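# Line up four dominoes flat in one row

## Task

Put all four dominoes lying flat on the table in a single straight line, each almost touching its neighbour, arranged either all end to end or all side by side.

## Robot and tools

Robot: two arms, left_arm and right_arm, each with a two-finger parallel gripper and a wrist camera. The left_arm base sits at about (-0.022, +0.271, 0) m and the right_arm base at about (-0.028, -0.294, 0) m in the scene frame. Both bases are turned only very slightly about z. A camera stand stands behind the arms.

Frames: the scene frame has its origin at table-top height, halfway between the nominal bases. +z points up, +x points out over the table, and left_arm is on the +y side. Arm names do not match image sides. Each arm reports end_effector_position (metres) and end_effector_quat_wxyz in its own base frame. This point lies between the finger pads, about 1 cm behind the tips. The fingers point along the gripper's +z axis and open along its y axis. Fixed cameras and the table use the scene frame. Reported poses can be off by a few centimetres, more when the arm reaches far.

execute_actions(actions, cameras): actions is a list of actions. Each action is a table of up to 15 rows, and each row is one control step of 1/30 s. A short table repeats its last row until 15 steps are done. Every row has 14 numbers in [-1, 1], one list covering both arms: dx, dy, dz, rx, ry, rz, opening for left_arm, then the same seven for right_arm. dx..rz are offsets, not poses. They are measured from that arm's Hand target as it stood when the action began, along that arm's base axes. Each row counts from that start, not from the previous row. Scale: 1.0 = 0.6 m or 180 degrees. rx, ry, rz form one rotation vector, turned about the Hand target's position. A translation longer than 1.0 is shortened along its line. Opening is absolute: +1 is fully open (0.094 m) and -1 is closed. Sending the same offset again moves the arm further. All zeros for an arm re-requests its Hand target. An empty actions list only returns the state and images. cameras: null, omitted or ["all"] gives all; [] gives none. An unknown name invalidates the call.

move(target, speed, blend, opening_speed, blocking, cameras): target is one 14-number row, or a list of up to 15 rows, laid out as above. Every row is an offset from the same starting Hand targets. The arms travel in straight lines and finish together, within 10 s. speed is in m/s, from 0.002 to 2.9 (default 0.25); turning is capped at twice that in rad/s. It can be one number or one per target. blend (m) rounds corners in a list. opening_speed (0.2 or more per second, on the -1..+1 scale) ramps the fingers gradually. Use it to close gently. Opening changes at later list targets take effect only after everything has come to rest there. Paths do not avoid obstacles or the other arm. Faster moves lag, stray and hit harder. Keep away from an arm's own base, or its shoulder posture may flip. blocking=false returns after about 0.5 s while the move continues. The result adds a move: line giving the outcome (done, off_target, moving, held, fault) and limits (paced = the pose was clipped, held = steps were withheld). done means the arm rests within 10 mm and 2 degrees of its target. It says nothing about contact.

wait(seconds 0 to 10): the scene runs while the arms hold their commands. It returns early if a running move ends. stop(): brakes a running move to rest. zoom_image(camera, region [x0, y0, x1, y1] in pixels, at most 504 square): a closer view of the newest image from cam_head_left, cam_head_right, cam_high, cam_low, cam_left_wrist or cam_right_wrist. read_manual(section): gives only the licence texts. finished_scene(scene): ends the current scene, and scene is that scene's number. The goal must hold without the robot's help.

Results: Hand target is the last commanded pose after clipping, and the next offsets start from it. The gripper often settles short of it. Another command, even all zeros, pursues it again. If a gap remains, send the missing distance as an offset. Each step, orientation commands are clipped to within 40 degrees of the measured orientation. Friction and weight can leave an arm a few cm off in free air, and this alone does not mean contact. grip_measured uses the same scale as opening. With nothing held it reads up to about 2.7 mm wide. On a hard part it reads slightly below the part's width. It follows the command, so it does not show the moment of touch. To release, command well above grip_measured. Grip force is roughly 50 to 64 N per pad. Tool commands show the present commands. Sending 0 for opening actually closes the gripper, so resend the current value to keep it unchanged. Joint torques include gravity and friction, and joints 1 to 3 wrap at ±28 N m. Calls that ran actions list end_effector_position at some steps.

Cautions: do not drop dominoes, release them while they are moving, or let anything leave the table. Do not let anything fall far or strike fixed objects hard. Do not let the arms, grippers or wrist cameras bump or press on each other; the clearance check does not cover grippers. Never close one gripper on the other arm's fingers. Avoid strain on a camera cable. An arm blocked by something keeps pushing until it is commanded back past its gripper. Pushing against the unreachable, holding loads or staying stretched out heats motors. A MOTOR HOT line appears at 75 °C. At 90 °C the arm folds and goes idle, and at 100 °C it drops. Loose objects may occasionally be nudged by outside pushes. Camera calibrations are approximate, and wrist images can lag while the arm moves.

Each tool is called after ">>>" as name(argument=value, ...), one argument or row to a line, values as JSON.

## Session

>>> execute_actions(
  actions=[],
)

Scene clock: 0.00 s.
left_arm: end_effector_position=(+0.3919, +0.0548, +0.1180) grip_measured=+1.000 end_effector_quat_wxyz=(+0.624, -0.095, +0.769, +0.106) | right_arm: end_effector_position=(+0.3864, -0.0540, +0.1338) grip_measured=+1.000 end_effector_quat_wxyz=(+0.639, +0.116, +0.750, -0.128)
Joint positions: left_arm=[0.014 1.572 0.319 1.044 -0.271 -0.013 0.094] | right_arm=[0.029 1.531 0.309 1.058 0.375 0.016 0.094]
Joint velocities: within noise
Joint torques (N m): no reading
Heat: left arm: 27 °C; right arm: 29 °C.
Hand target: left_arm +0.3917, +0.0550, +0.1165; +0.620, -0.095, +0.771, +0.106 | right_arm +0.3886, -0.0542, +0.1424; +0.648, +0.119, +0.741, -0.126
Tool commands: left_gripper/opening=+1.0 right_gripper/opening=+1.0
camera_calibration:
cam_left_wrist: T_world_to_cam=[[0.349511, -0.936796, 0.0159481, -0.0859136], [-0.704537, -0.274002, -0.654638, 0.400465], [0.617632, 0.217567, -0.755775, -0.0530799], [0, 0, 0, 1]] pos_world=[0.344954, 0.0407929, 0.223413]
cam_right_wrist: T_world_to_cam=[[-0.255469, -0.958739, 0.124721, 0.0330537], [-0.73105, 0.107136, -0.673861, 0.411335], [0.632694, -0.263328, -0.728256, -0.0579844], [0, 0, 0, 1]] pos_world=[0.345837, -0.0276477, 0.230832]

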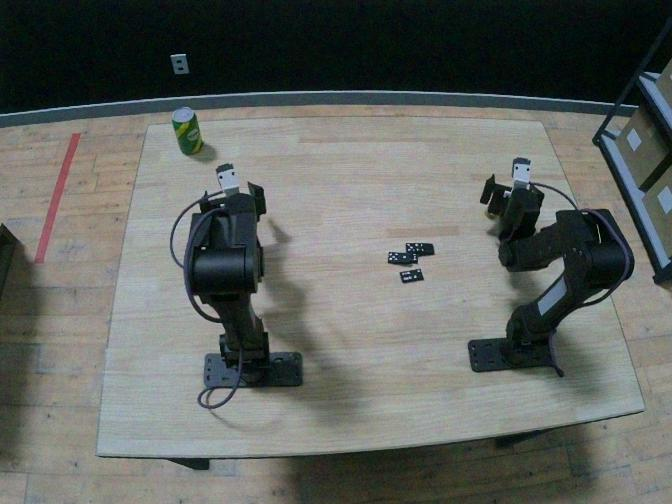

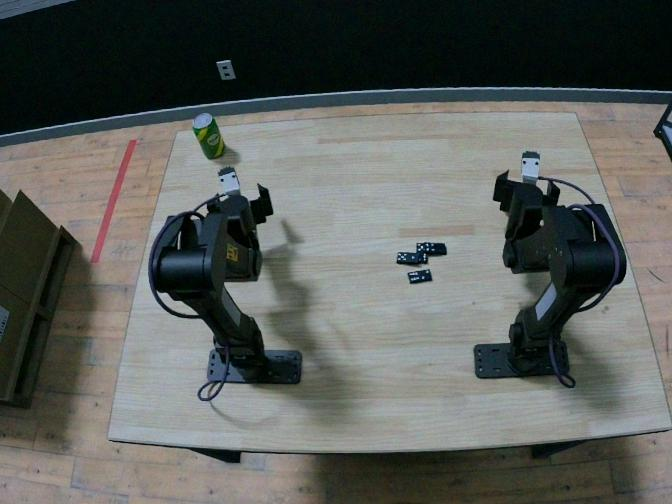

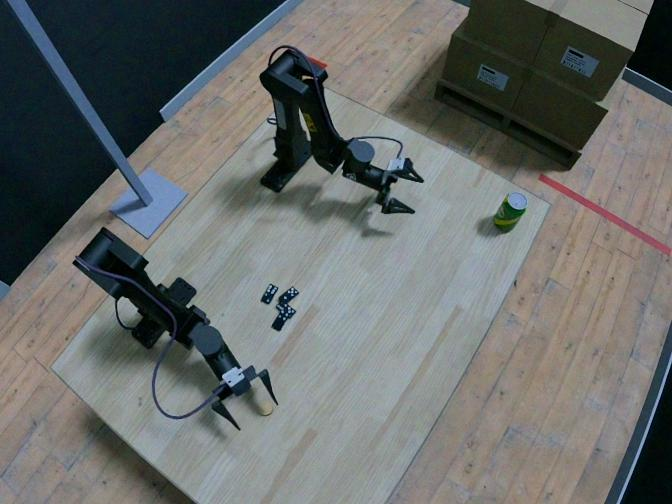

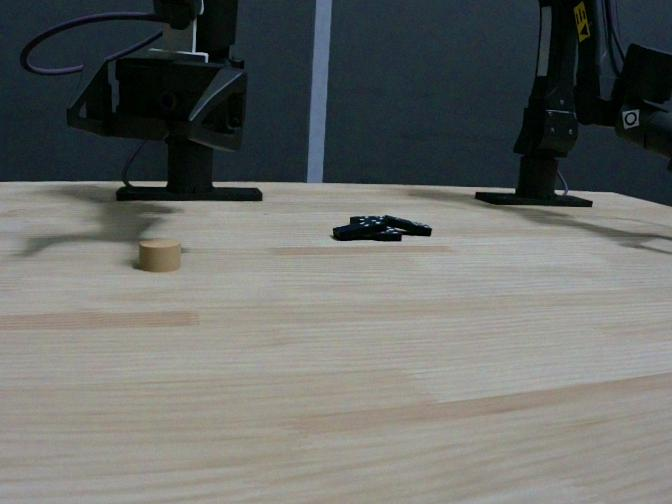

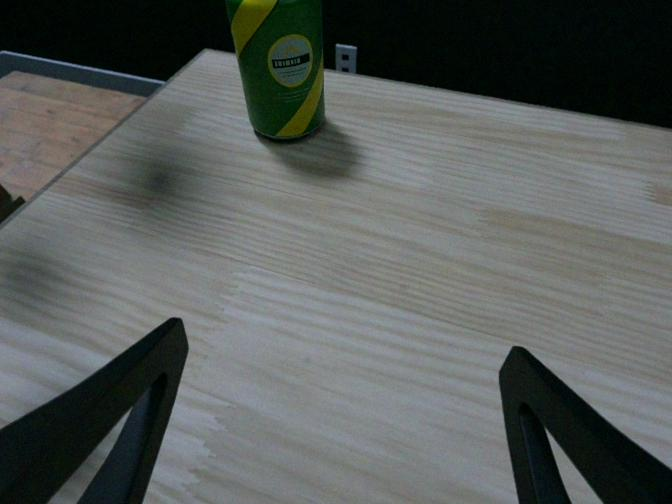

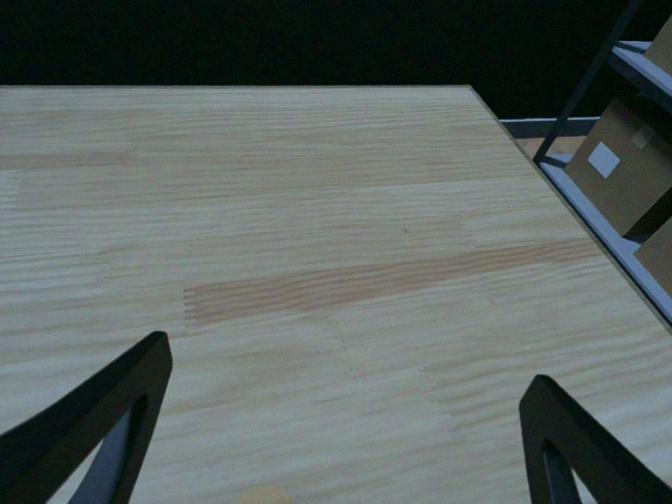

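>>> zoom_image(
  camera="cam_head_right",
  region=[370, 220, 470, 300],
)

>>> zoom_image(
  camera="cam_low",
  region=[310, 190, 460, 260],
)

>>> zoom_image(
  camera="cam_high",
  region=[240, 270, 320, 340],
)

Scaled by 5.040 from the camera's 672x504 image, which has a finer 960x720 frame.

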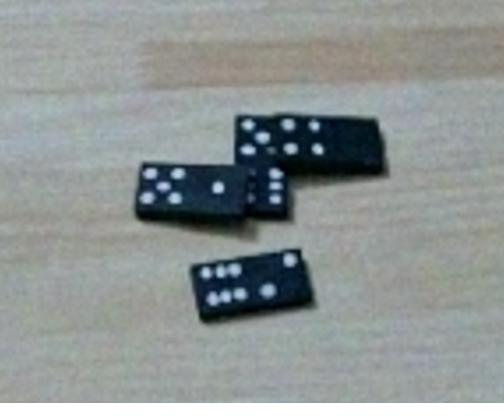

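Scaled by 3.360 from the camera's 672x504 image, which has a finer 960x720 frame.

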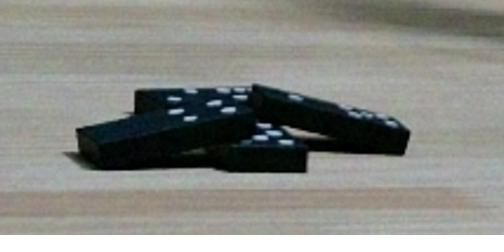

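Scaled by 6.300 from the camera's 672x504 image, which has a finer 960x720 frame.

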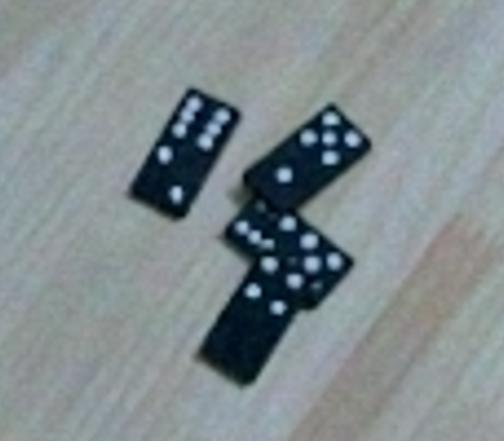

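>>> move(
  target=[
    [0,0,0,0,0,0,1,0,0,0.1,0,0,0,1],
    [0,0,0,0,0,0,1,-0.321,0.44,0.01,-0.3458,0.4121,0.5305,0.0],
  ],
  speed=0.4,
  blend=[0.03,0],
  cameras=["cam_right_wrist","cam_head_right"],
)

>>> zoom_image(
  camera="cam_right_wrist",
  region=[200, 80, 500, 350],
)

Scene clock: 16.33 s.
left_arm: end_effector_position=(+0.3919, +0.0548, +0.1180) grip_measured=+1.000 end_effector_quat_wxyz=(+0.624, -0.095, +0.769, +0.106) | right_arm: end_effector_position=(+0.1942, +0.2038, +0.1398) grip_measured=+0.001 end_effector_quat_wxyz=(+0.010, +0.773, -0.634, +0.005)
Joint positions: left_arm=[0.014 1.572 0.319 1.044 -0.271 -0.013 0.094] | right_arm=[0.814 1.625 1.417 -1.382 0.012 -0.953 0.047]
Joint velocities: within noise
Joint torques (N m): left_arm=[-0.03 -4.82 6.05 1.53 -0.07 0] | right_arm=[0.28 -6.39 9.77 -0.14 -0.1 -0.07]
Heat: left arm: 27 °C; right arm: 30 °C.
Hand target: left_arm +0.3917, +0.0550, +0.1165; +0.620, -0.095, +0.771, +0.106 | right_arm +0.1961, +0.2098, +0.1484; -0.001, +0.777, -0.629, +0.000
Off the commanded pose: left_arm 0.002 m, 0 deg | right_arm 0.011 m, 2 deg.
move: off_target (right_arm); target 2's new opening was sent with right_arm's hand 0.011 m and 2 deg from that target
camera_calibration:
cam_right_wrist: T_world_to_cam=[[0.95563, 0.28346, -0.0801398, -0.229323], [0.269277, -0.730329, 0.627782, 0.0417729], [0.119422, -0.621507, -0.774253, 0.314981], [0, 0, 0, 1]] pos_world=[0.170284, 0.291275, 0.199273]
Images, in order (width x height): cam_head_right 672x504, cam_right_wrist 672x504.

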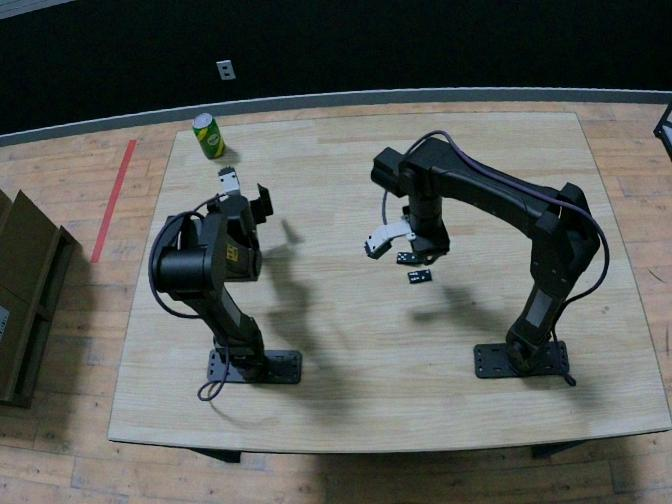

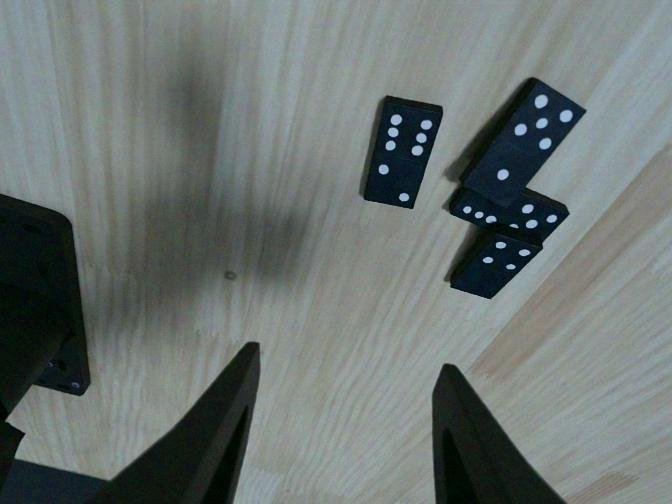

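Scaled by 1.680 from the camera's 672x504 image, which has a finer 960x720 frame.

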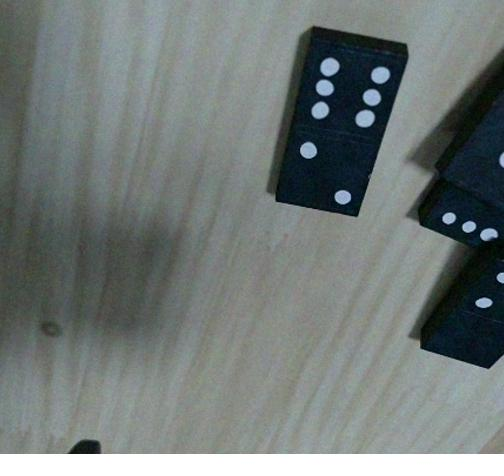

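>>> move(
  target=[0,0,0,0,0,0,1,0.106,0.051,-0.13,0,0,-0.1,-0.1],
  speed=0.25,
  cameras=["cam_right_wrist"],
)

>>> zoom_image(
  camera="cam_right_wrist",
  region=[200, 180, 500, 450],
)

Scene clock: 30.27 s.
left_arm: end_effector_position=(+0.3919, +0.0548, +0.1180) grip_measured=+1.000 end_effector_quat_wxyz=(+0.624, -0.095, +0.769, +0.106) | right_arm: end_effector_position=(+0.2498, +0.2298, +0.0628) grip_measured=-0.099 end_effector_quat_wxyz=(-0.023, -0.673, +0.739, -0.005)
Joint positions: left_arm=[0.014 1.572 0.319 1.044 -0.271 -0.013 0.094] | right_arm=[0.746 1.899 1.438 -1.156 0.01 -0.731 0.042]
Joint velocities: within noise
Joint torques (N m): left_arm=[-0.03 -4.82 6.05 1.53 -0.07 0.01] | right_arm=[-0.16 -8.88 9.52 0.04 -0.11 0.08]
Heat: left arm: 27 °C; right arm: 32 °C.
Hand target: left_arm +0.3917, +0.0550, +0.1165; +0.620, -0.095, +0.771, +0.106 | right_arm +0.2596, +0.2404, +0.0704; +0.000, -0.669, +0.743, +0.000
Off the commanded pose: left_arm 0.002 m, 0 deg | right_arm 0.016 m, 3 deg.
move: off_target (right_arm)
camera_calibration:
cam_right_wrist: T_world_to_cam=[[0.995299, -0.00320843, -0.0967964, -0.239016], [0.059928, -0.764736, 0.641551, 0.153363], [-0.0760821, -0.644336, -0.760949, 0.318095], [0, 0, 0, 1]] pos_world=[0.252903, 0.321475, 0.120528]
Images, in order (width x height): cam_right_wrist 672x504.

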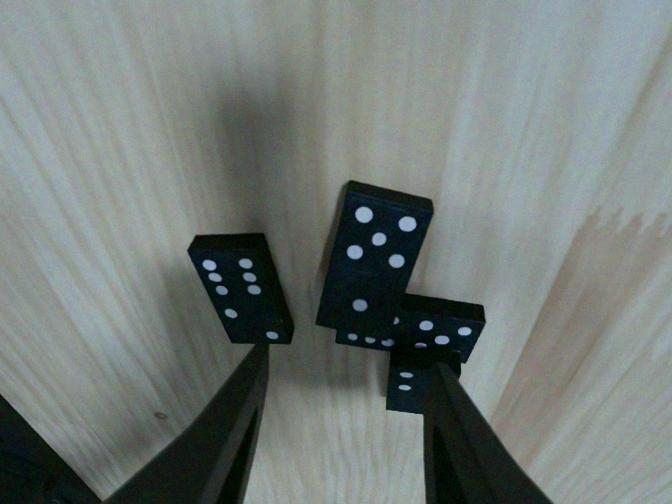

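Scaled by 1.680 from the camera's 672x504 image, which has a finer 960x720 frame.

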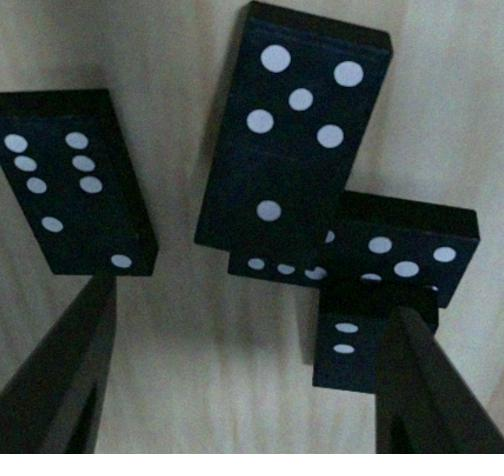

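>>> move(
  target=[0,0,0,0,0,0,1,0.0107,0.0173,-0.048,0,0,-0.016,-0.15],
  speed=0.12,
  cameras=["cam_right_wrist"],
)

Scene clock: 36.33 s.
left_arm: end_effector_position=(+0.3919, +0.0548, +0.1180) grip_measured=+1.000 end_effector_quat_wxyz=(+0.624, -0.095, +0.769, +0.106) | right_arm: end_effector_position=(+0.2626, +0.2423, +0.0400) grip_measured=-0.149 end_effector_quat_wxyz=(-0.012, -0.652, +0.759, -0.006)
Joint positions: left_arm=[0.014 1.572 0.319 1.044 -0.271 -0.013 0.094] | right_arm=[0.748 1.966 1.438 -1.066 0.01 -0.672 0.04]
Joint velocities: within noise
Joint torques (N m): left_arm=[-0.02 -4.83 6.05 1.53 -0.06 0.01] | right_arm=[0.55 -9.21 7.72 0.11 -0.12 0.12]
Heat: left arm: 28 °C; right arm: 32 °C.
Hand target: left_arm +0.3917, +0.0550, +0.1165; +0.620, -0.095, +0.771, +0.106 | right_arm +0.2661, +0.2508, +0.0416; +0.000, -0.650, +0.760, +0.000
Off the commanded pose: left_arm 0.002 m, 0 deg | right_arm 0.009 m, 2 deg.
move: done
camera_calibration:
cam_right_wrist: T_world_to_cam=[[0.995094, -0.0596678, -0.0789204, -0.240856], [0.00355665, -0.775588, 0.631229, 0.194688], [-0.0988737, -0.628413, -0.771571, 0.312333], [0, 0, 0, 1]] pos_world=[0.269863, 0.3329, 0.0990863]
Images, in order (width x height): cam_right_wrist 672x504.

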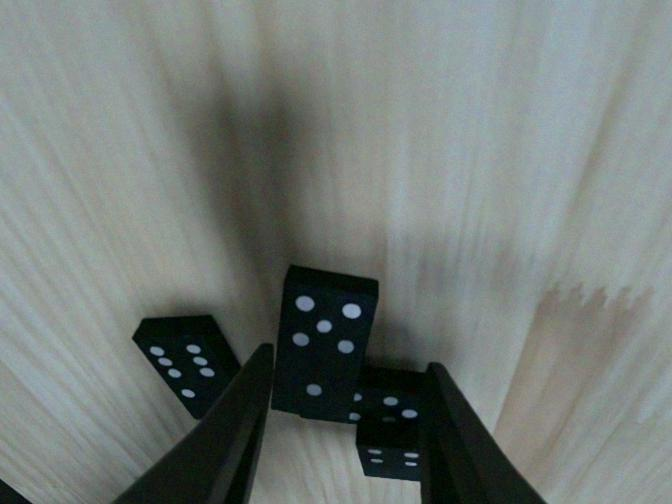

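>>> move(
  target=[0,0,0,0,0,0,1,-0.0107,-0.0035,-0.02,0,0,0.003,-0.15],
  speed=0.08,
  cameras=["cam_right_wrist"],
)

Scene clock: 39.73 s.
left_arm: end_effector_position=(+0.3919, +0.0548, +0.1180) grip_measured=+1.000 end_effector_quat_wxyz=(+0.624, -0.095, +0.769, +0.106) | right_arm: end_effector_position=(+0.2621, +0.2460, +0.0316) grip_measured=-0.149 end_effector_quat_wxyz=(-0.002, -0.655, +0.756, -0.005)
Joint positions: left_arm=[0.014 1.572 0.319 1.044 -0.271 -0.013 0.094] | right_arm=[0.756 1.966 1.403 -1.013 0.01 -0.671 0.04]
Joint velocities: within noise
Joint torques (N m): left_arm=[-0.03 -4.82 6.04 1.53 -0.07 0] | right_arm=[0.44 -9.84 5.53 0.12 -0.11 0.1]
Heat: left arm: 28 °C; right arm: 32 °C.
Hand target: left_arm +0.3917, +0.0550, +0.1165; +0.620, -0.095, +0.771, +0.106 | right_arm +0.2596, +0.2487, +0.0296; +0.000, -0.654, +0.757, +0.000
Off the commanded pose: left_arm 0.002 m, 0 deg | right_arm 0.004 m, 1 deg.
move: done
camera_calibration:
cam_right_wrist: T_world_to_cam=[[0.996524, -0.0507424, -0.0660719, -0.243767], [0.0012928, -0.783586, 0.621282, 0.205676], [-0.0832983, -0.619208, -0.780796, 0.302047], [0, 0, 0, 1]] pos_world=[0.267814, 0.335825, 0.0919479]
Images, in order (width x height): cam_right_wrist 672x504.

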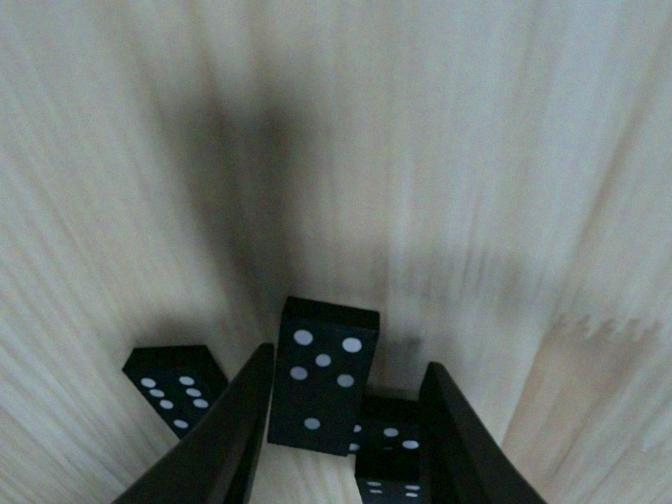

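>>> move(
  target=[0,0,0,0,0,0,1,-0.0117,-0.0137,-0.018,0,0,0,-0.15],
  speed=0.06,
  cameras=["cam_right_wrist","cam_low"],
)

>>> zoom_image(
  camera="cam_right_wrist",
  region=[220, 250, 480, 470],
)

>>> zoom_image(
  camera="cam_low",
  region=[310, 170, 460, 260],
)

Scene clock: 43.57 s.
left_arm: end_effector_position=(+0.3919, +0.0548, +0.1180) grip_measured=+1.000 end_effector_quat_wxyz=(+0.624, -0.095, +0.769, +0.106) | right_arm: end_effector_position=(+0.2553, +0.2396, +0.0198) grip_measured=-0.149 end_effector_quat_wxyz=(-0.006, -0.655, +0.756, -0.005)
Joint positions: left_arm=[0.014 1.572 0.319 1.044 -0.271 -0.013 0.094] | right_arm=[0.756 1.955 1.337 -0.965 0.01 -0.671 0.04]
Joint velocities: within noise
Joint torques (N m): left_arm=[-0.03 -4.82 6.06 1.53 -0.07 0.01] | right_arm=[0.23 -10.45 4.36 0.2 -0.11 0.08]
Heat: left arm: 28 °C; right arm: 31 °C.
Hand target: left_arm +0.3917, +0.0550, +0.1165; +0.620, -0.095, +0.771, +0.106 | right_arm +0.2526, +0.2404, +0.0187; +0.000, -0.654, +0.757, +0.000
Off the commanded pose: left_arm 0.002 m, 0 deg | right_arm 0.003 m, 1 deg.
move: done
camera_calibration:
cam_right_wrist: T_world_to_cam=[[0.996202, -0.0510407, -0.0705397, -0.237857], [0.00423193, -0.780817, 0.624745, 0.206512], [-0.086966, -0.622671, -0.777636, 0.290054], [0, 0, 0, 1]] pos_world=[0.261304, 0.329716, 0.0797611]
Images, in order (width x height): cam_low 672x504, cam_right_wrist 672x504.

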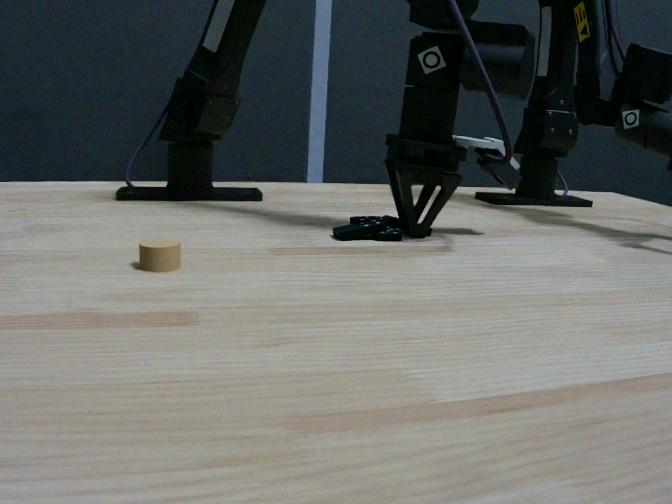

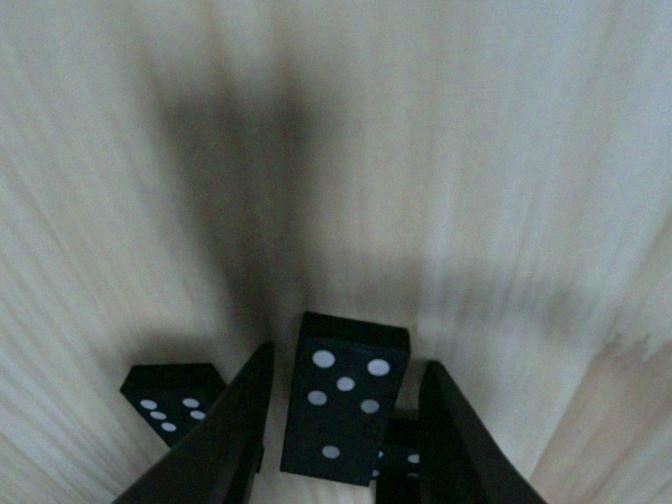

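Scaled by 1.938 from the camera's 672x504 image, which has a finer 960x720 frame.

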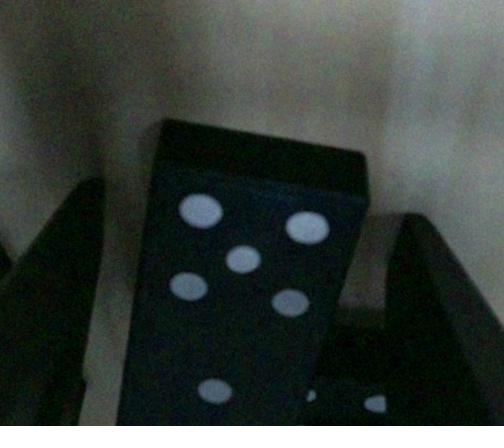

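Scaled by 3.360 from the camera's 672x504 image, which has a finer 960x720 frame.

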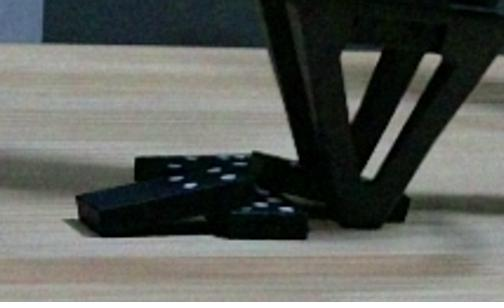

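>>> move(
  target=[0,0,0,0,0,0,1,0,0,0,0,0,0,-0.85],
  opening_speed=0.4,
  cameras=["cam_right_wrist"],
)

Scene clock: 46.90 s.
left_arm: end_effector_position=(+0.3919, +0.0548, +0.1180) grip_measured=+1.000 end_effector_quat_wxyz=(+0.624, -0.095, +0.769, +0.106) | right_arm: end_effector_position=(+0.2590, +0.2407, +0.0200) grip_measured=-0.496 end_effector_quat_wxyz=(+0.002, -0.655, +0.756, -0.010)
Joint positions: left_arm=[0.014 1.572 0.319 1.044 -0.271 -0.013 0.094] | right_arm=[0.756 1.954 1.337 -0.951 0.02 -0.671 0.024]
Joint velocities: within noise
Joint torques (N m): left_arm=[-0.02 -4.81 6.05 1.53 -0.06 0.01] | right_arm=[0.32 -10.55 4.38 0.08 -0.2 0.05]
Heat: left arm: 29 °C; right arm: 31 °C.
Hand target: left_arm +0.3917, +0.0550, +0.1165; +0.620, -0.095, +0.771, +0.106 | right_arm +0.2527, +0.2405, +0.0188; +0.001, -0.654, +0.757, +0.000
Off the commanded pose: left_arm 0.002 m, 0 deg | right_arm 0.007 m, 1 deg.
move: done
camera_calibration:
cam_right_wrist: T_world_to_cam=[[0.997248, -0.0508373, -0.0539633, -0.242167], [-0.00619542, -0.782473, 0.622654, 0.210446], [-0.0738789, -0.620606, -0.780634, 0.287403], [0, 0, 0, 1]] pos_world=[0.264037, 0.330721, 0.0802536]
Images, in order (width x height): cam_right_wrist 672x504.

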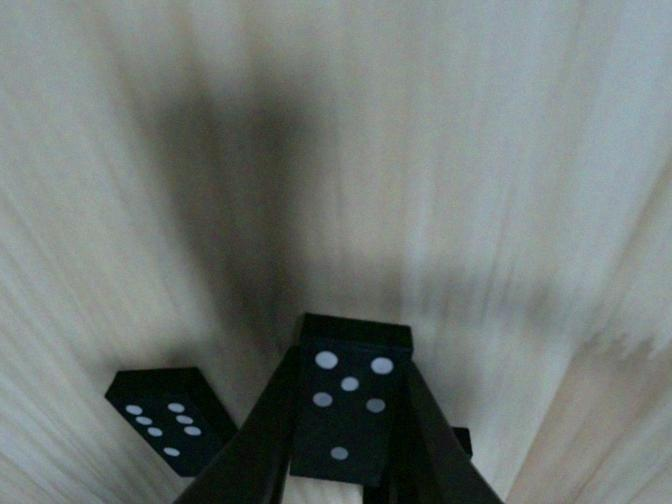

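>>> move(
  target=[
    [0,0,0,0,0,0,1,0,0,0.1,0,0,0,-0.85],
    [0,0,0,0,0,0,1,-0.08,0.0505,0.08,0,0,0.0806,-0.85],
  ],
  speed=[0.12,0.2],
  cameras=["cam_right_wrist","cam_head_right"],
)

>>> zoom_image(
  camera="cam_right_wrist",
  region=[220, 264, 500, 504],
)

>>> zoom_image(
  camera="cam_head_right",
  region=[370, 220, 470, 300],
)

Scene clock: 55.80 s.
left_arm: end_effector_position=(+0.3919, +0.0548, +0.1180) grip_measured=+1.000 end_effector_quat_wxyz=(+0.624, -0.095, +0.769, +0.106) | right_arm: end_effector_position=(+0.2050, +0.2683, +0.0576) grip_measured=-0.496 end_effector_quat_wxyz=(+0.019, +0.740, -0.672, +0.006)
Joint positions: left_arm=[0.014 1.572 0.319 1.044 -0.271 -0.013 0.094] | right_arm=[0.92 1.891 1.405 -1.125 0.009 -0.746 0.024]
Joint velocities: within noise
Joint torques (N m): left_arm=[-0.03 -4.82 6.05 1.53 -0.06 0.01] | right_arm=[0.01 -12.36 5.55 0.09 -0.07 -0.09]
Heat: left arm: 29 °C; right arm: 30 °C.
Hand target: left_arm +0.3917, +0.0550, +0.1165; +0.620, -0.095, +0.771, +0.106 | right_arm +0.2048, +0.2708, +0.0669; -0.001, +0.744, -0.668, +0.000
Off the commanded pose: left_arm 0.002 m, 0 deg | right_arm 0.010 m, 2 deg.
move: done
camera_calibration:
cam_right_wrist: T_world_to_cam=[[0.978346, 0.184972, -0.0928729, -0.24192], [0.201133, -0.743748, 0.637483, 0.15454], [0.0488426, -0.642359, -0.764846, 0.3096], [0, 0, 0, 1]] pos_world=[0.190476, 0.358561, 0.115812]
Images, in order (width x height): cam_head_right 672x504, cam_right_wrist 672x504.

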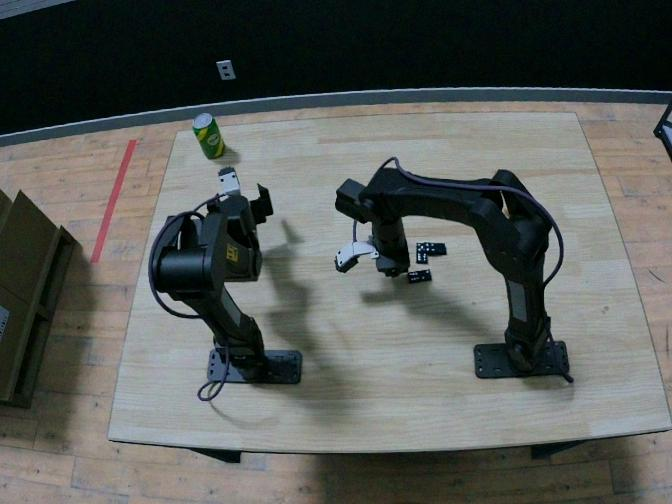

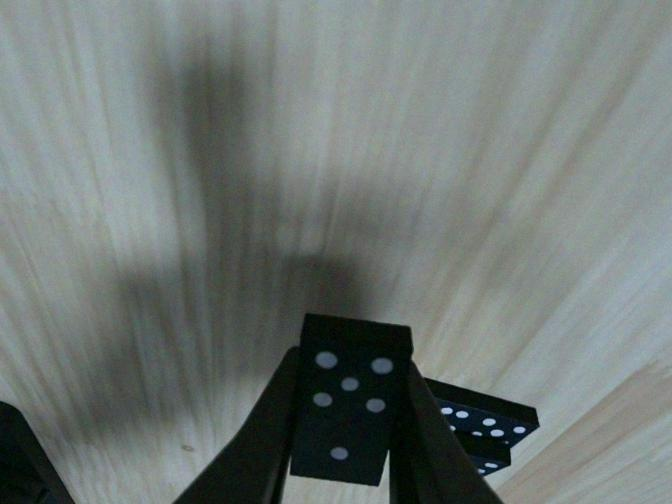

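Scaled by 1.800 from the camera's 672x504 image, which has a finer 960x720 frame.

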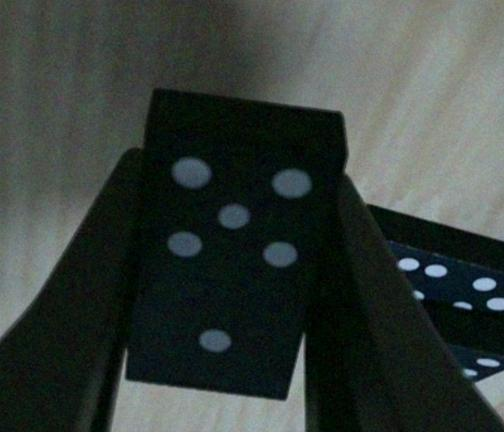

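Scaled by 5.040 from the camera's 672x504 image, which has a finer 960x720 frame.

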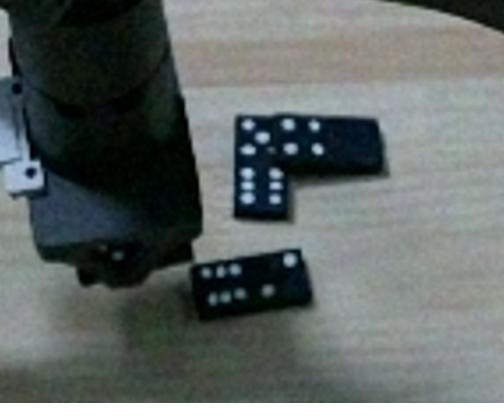

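>>> move(
  target=[0,0,0,0,0,0,1,0.0,0.006,-0.045,0,0,0.004,-0.85],
  speed=0.1,
  cameras=["cam_right_wrist","cam_head_right"],
)

>>> zoom_image(
  camera="cam_right_wrist",
  region=[220, 264, 500, 504],
)

>>> zoom_image(
  camera="cam_head_right",
  region=[370, 220, 470, 300],
)

Scene clock: 60.27 s.
left_arm: end_effector_position=(+0.3919, +0.0548, +0.1180) grip_measured=+1.000 end_effector_quat_wxyz=(+0.624, -0.095, +0.769, +0.106) | right_arm: end_effector_position=(+0.2080, +0.2723, +0.0425) grip_measured=-0.496 end_effector_quat_wxyz=(+0.001, +0.743, -0.670, +0.005)
Joint positions: left_arm=[0.014 1.572 0.319 1.044 -0.271 -0.013 0.094] | right_arm=[0.92 1.891 1.344 -1.026 0.009 -0.754 0.024]
Joint velocities: within noise
Joint torques (N m): left_arm=[-0.03 -4.82 6.05 1.53 -0.07 0] | right_arm=[0.65 -9.05 5.42 0.16 -0.11 -0.07]
Heat: left arm: 29 °C; right arm: 30 °C.
Hand target: left_arm +0.3917, +0.0550, +0.1165; +0.620, -0.095, +0.771, +0.106 | right_arm +0.2047, +0.2743, +0.0398; +0.000, +0.748, -0.663, +0.000
Off the commanded pose: left_arm 0.002 m, 0 deg | right_arm 0.005 m, 1 deg.
move: done
camera_calibration:
cam_right_wrist: T_world_to_cam=[[0.978731, 0.194414, -0.0654919, -0.250952], [0.192599, -0.760831, 0.619711, 0.173745], [0.070652, -0.619144, -0.782093, 0.29031], [0, 0, 0, 1]] pos_world=[0.19164, 0.360723, 0.102942]
Images, in order (width x height): cam_head_right 672x504, cam_right_wrist 672x504.

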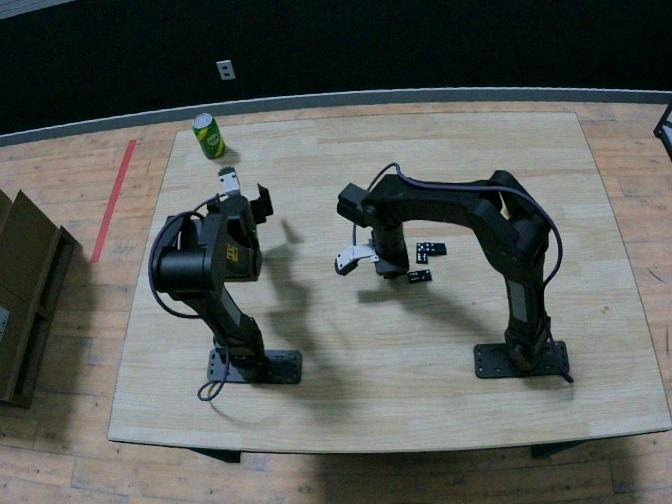

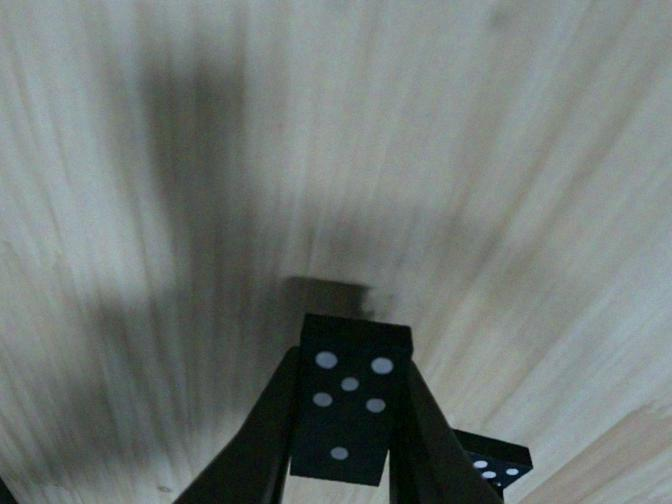

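Scaled by 1.800 from the camera's 672x504 image, which has a finer 960x720 frame.

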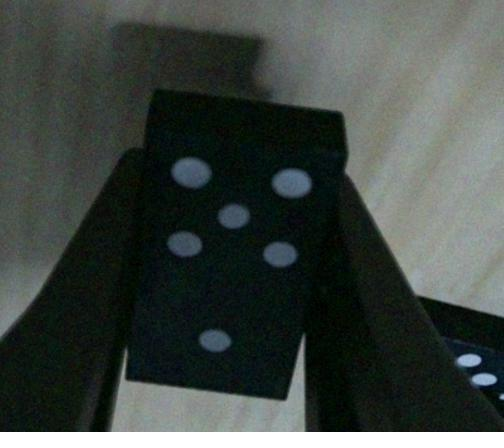

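Scaled by 5.040 from the camera's 672x504 image, which has a finer 960x720 frame.

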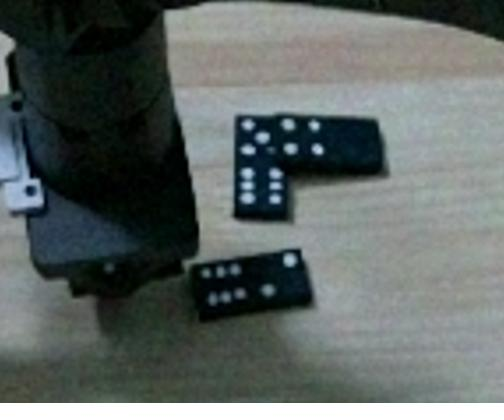

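>>> move(
  target=[0,0,0,0,0,0,1,-0.007,0.0,-0.018,0,0,0.003,-0.85],
  speed=0.08,
  cameras=["cam_right_wrist","cam_head_right","cam_head_left"],
)

>>> zoom_image(
  camera="cam_right_wrist",
  region=[220, 264, 500, 504],
)

>>> zoom_image(
  camera="cam_head_right",
  region=[370, 220, 470, 300],
)

>>> zoom_image(
  camera="cam_head_left",
  region=[360, 220, 460, 300],
)

Scene clock: 66.40 s.
left_arm: end_effector_position=(+0.3919, +0.0548, +0.1180) grip_measured=+1.000 end_effector_quat_wxyz=(+0.624, -0.095, +0.769, +0.106) | right_arm: end_effector_position=(+0.2036, +0.2729, +0.0331) grip_measured=-0.496 end_effector_quat_wxyz=(-0.001, +0.746, -0.665, +0.005)
Joint positions: left_arm=[0.014 1.572 0.319 1.044 -0.271 -0.013 0.094] | right_arm=[0.932 1.891 1.305 -0.983 0.009 -0.754 0.024]
Joint velocities: within noise
Joint torques (N m): left_arm=[-0.03 -4.82 6.05 1.53 -0.07 0] | right_arm=[0.59 -8.5 5.34 0.11 -0.12 -0.08]
Heat: left arm: 30 °C; right arm: 30 °C.
Hand target: left_arm +0.3917, +0.0550, +0.1165; +0.620, -0.095, +0.771, +0.106 | right_arm +0.2005, +0.2743, +0.0290; +0.000, +0.751, -0.660, +0.000
Off the commanded pose: left_arm 0.002 m, 0 deg | right_arm 0.005 m, 1 deg.
move: done
camera_calibration:
cam_right_wrist: T_world_to_cam=[[0.976608, 0.205803, -0.0623025, -0.250182], [0.199697, -0.760637, 0.6177, 0.179498], [0.0797347, -0.615692, -0.783942, 0.281012], [0, 0, 0, 1]] pos_world=[0.186078, 0.361038, 0.0938344]
Images, in order (width x height): cam_head_left 672x504, cam_head_right 672x504, cam_right_wrist 672x504.

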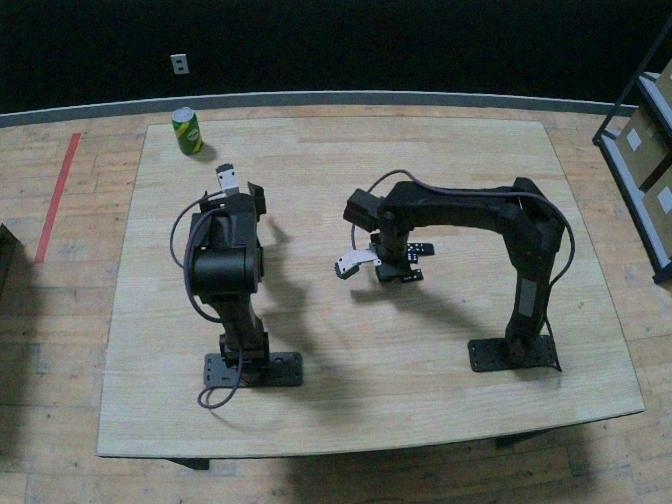

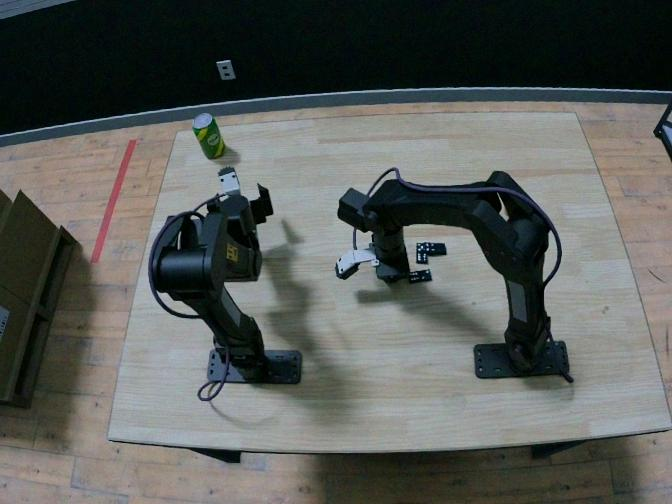

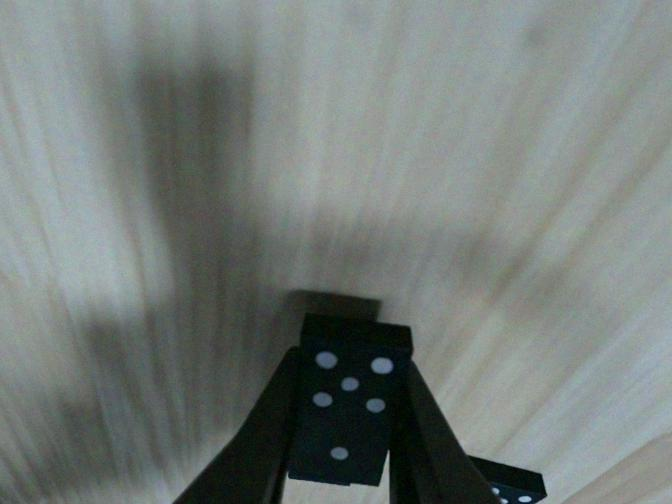

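Scaled by 1.800 from the camera's 672x504 image, which has a finer 960x720 frame.

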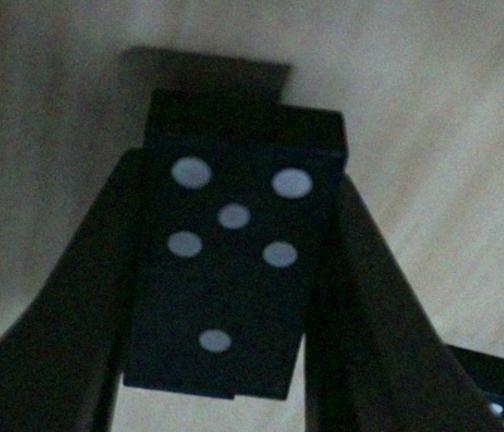

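Scaled by 5.040 from the camera's 672x504 image, which has a finer 960x720 frame.

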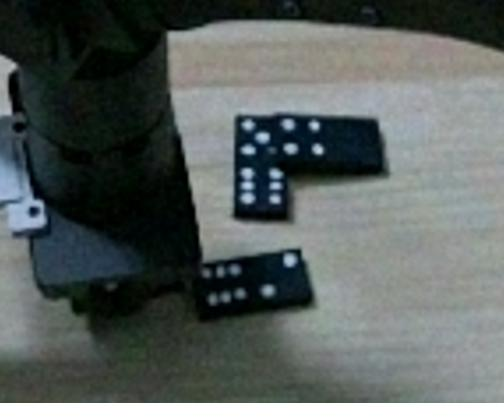

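Scaled by 5.040 from the camera's 672x504 image, which has a finer 960x720 frame.

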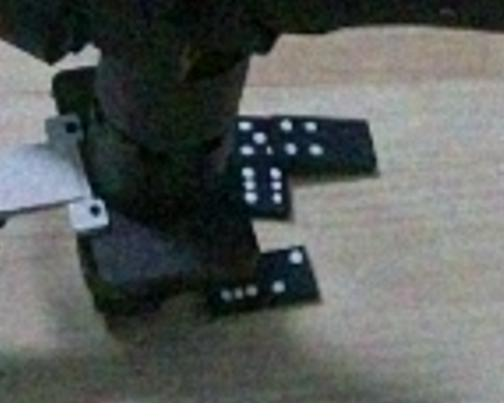

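>>> move(
  target=[0,0,0,0,0,0,1,0.0,-0.004,-0.0175,0,0,0.0,-0.85],
  speed=0.06,
  cameras=["cam_right_wrist","cam_head_left"],
)

>>> zoom_image(
  camera="cam_right_wrist",
  region=[220, 264, 500, 504],
)

>>> zoom_image(
  camera="cam_head_left",
  region=[360, 220, 460, 300],
)

Scene clock: 72.80 s.
left_arm: end_effector_position=(+0.3919, +0.0548, +0.1180) grip_measured=+1.000 end_effector_quat_wxyz=(+0.624, -0.095, +0.769, +0.106) | right_arm: end_effector_position=(+0.2028, +0.2719, +0.0241) grip_measured=-0.496 end_effector_quat_wxyz=(-0.004, +0.748, -0.664, +0.004)
Joint positions: left_arm=[0.014 1.572 0.319 1.044 -0.271 -0.013 0.094] | right_arm=[0.932 1.894 1.271 -0.941 0.009 -0.757 0.024]
Joint velocities: within noise
Joint torques (N m): left_arm=[-0.02 -4.82 6.05 1.53 -0.07 0.01] | right_arm=[0.13 -8.12 5.29 0.12 -0.1 -0.09]
Heat: left arm: 30 °C; right arm: 30 °C.
Hand target: left_arm +0.3917, +0.0550, +0.1165; +0.620, -0.095, +0.771, +0.106 | right_arm +0.2005, +0.2719, +0.0185; +0.000, +0.751, -0.660, +0.000
Off the commanded pose: left_arm 0.002 m, 0 deg | right_arm 0.006 m, 1 deg.
move: done
camera_calibration:
cam_right_wrist: T_world_to_cam=[[0.975985, 0.20979, -0.0586571, -0.250815], [0.200843, -0.762349, 0.615213, 0.184693], [0.0843485, -0.612219, -0.786176, 0.27152], [0, 0, 0, 1]] pos_world=[0.184795, 0.359649, 0.0851252]
Images, in order (width x height): cam_head_left 672x504, cam_right_wrist 672x504.

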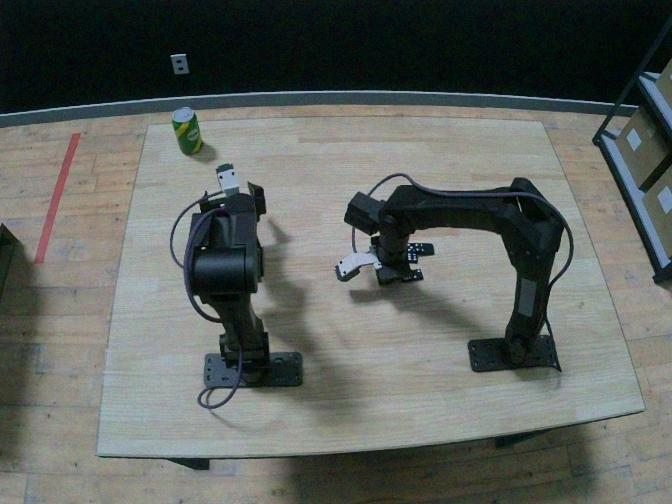

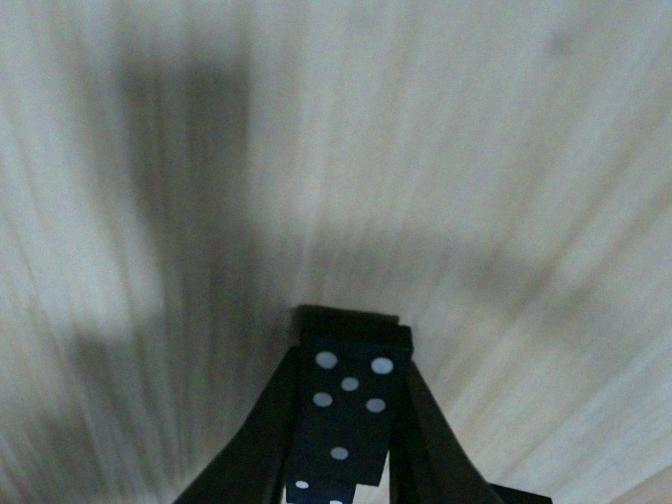

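Scaled by 1.800 from the camera's 672x504 image, which has a finer 960x720 frame.

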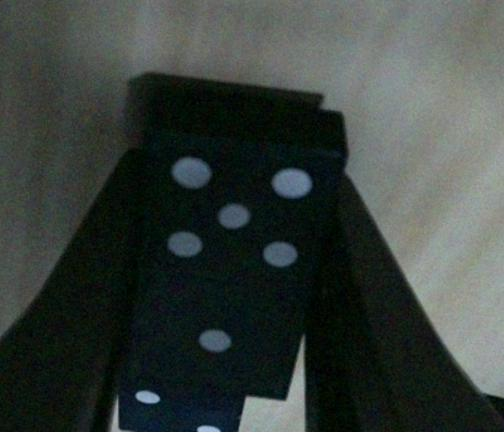

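Scaled by 5.040 from the camera's 672x504 image, which has a finer 960x720 frame.

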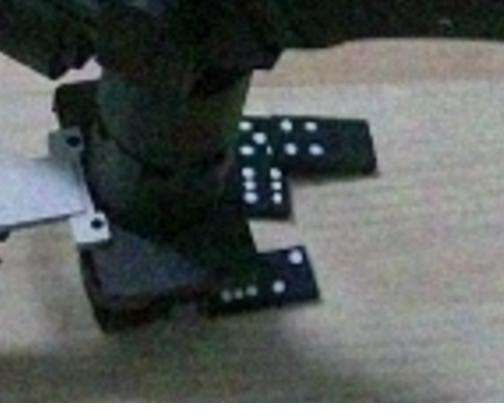

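>>> move(
  target=[
    [0,0,0,0,0,0,1,0.0,0.003,-0.007,0,0,0.0,-0.85],
    [0,0,0,0,0,0,1,0.0,0.003,-0.007,0,0,0.0,-0.3],
    [0,0,0,0,0,0,1,0.0,0.003,0.12,0,0,0.0,-0.3],
  ],
  speed=[0.04,0.1,0.1],
  opening_speed=0.5,
  cameras=["cam_right_wrist","cam_head_left"],
)

>>> zoom_image(
  camera="cam_right_wrist",
  region=[200, 200, 500, 470],
)

>>> zoom_image(
  camera="cam_head_left",
  region=[360, 220, 460, 300],
)

Scene clock: 89.10 s.
left_arm: end_effector_position=(+0.3919, +0.0548, +0.1180) grip_measured=+1.000 end_effector_quat_wxyz=(+0.624, -0.095, +0.769, +0.106) | right_arm: end_effector_position=(+0.1982, +0.2656, +0.0729) grip_measured=-0.301 end_effector_quat_wxyz=(+0.024, +0.748, -0.664, +0.007)
Joint positions: left_arm=[0.014 1.572 0.319 1.044 -0.271 -0.013 0.094] | right_arm=[0.932 1.863 1.431 -1.187 0.009 -0.757 0.033]
Joint velocities: within noise
Joint torques (N m): left_arm=[-0.03 -4.82 6.05 1.53 -0.07 0] | right_arm=[0.32 -11.37 9.33 -0.21 -0.09 -0.02]
Heat: left arm: 31 °C; right arm: 30 °C.
Hand target: left_arm +0.3917, +0.0550, +0.1165; +0.620, -0.095, +0.771, +0.106 | right_arm +0.2005, +0.2737, +0.0904; +0.000, +0.751, -0.660, +0.000
Off the commanded pose: left_arm 0.002 m, 0 deg | right_arm 0.019 m, 3 deg.
move: off_target (right_arm)
camera_calibration:
cam_right_wrist: T_world_to_cam=[[0.97339, 0.206326, -0.09971, -0.237608], [0.221413, -0.734639, 0.641313, 0.137427], [0.0590688, -0.646324, -0.760773, 0.318694], [0, 0, 0, 1]] pos_world=[0.182032, 0.355964, 0.130628]
Images, in order (width x height): cam_head_left 672x504, cam_right_wrist 672x504.

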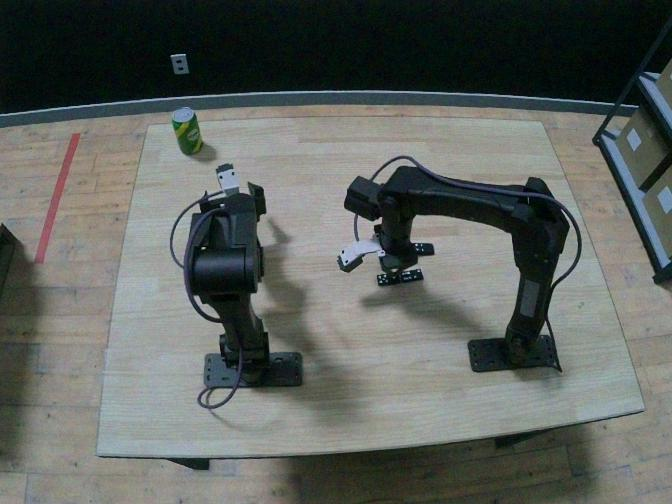

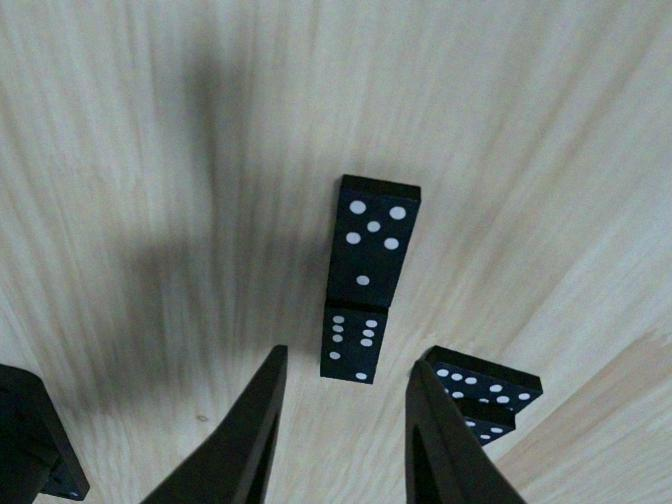

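Scaled by 1.680 from the camera's 672x504 image, which has a finer 960x720 frame.

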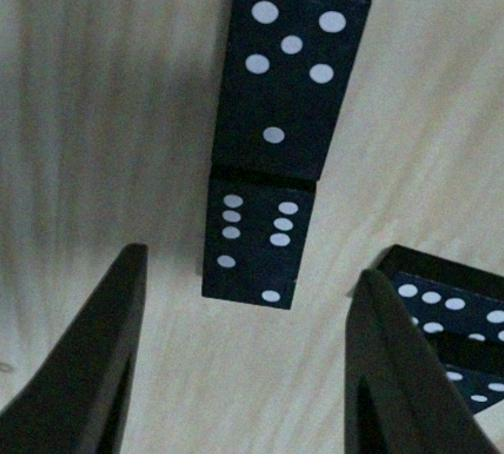

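Scaled by 5.040 from the camera's 672x504 image, which has a finer 960x720 frame.

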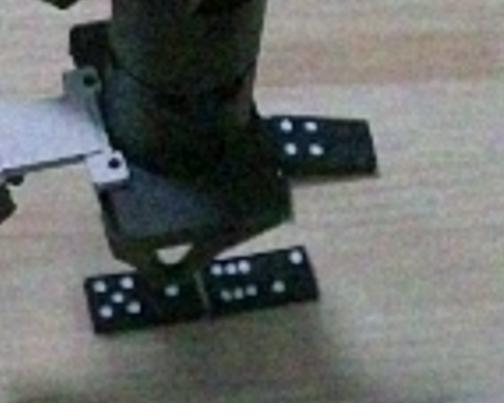

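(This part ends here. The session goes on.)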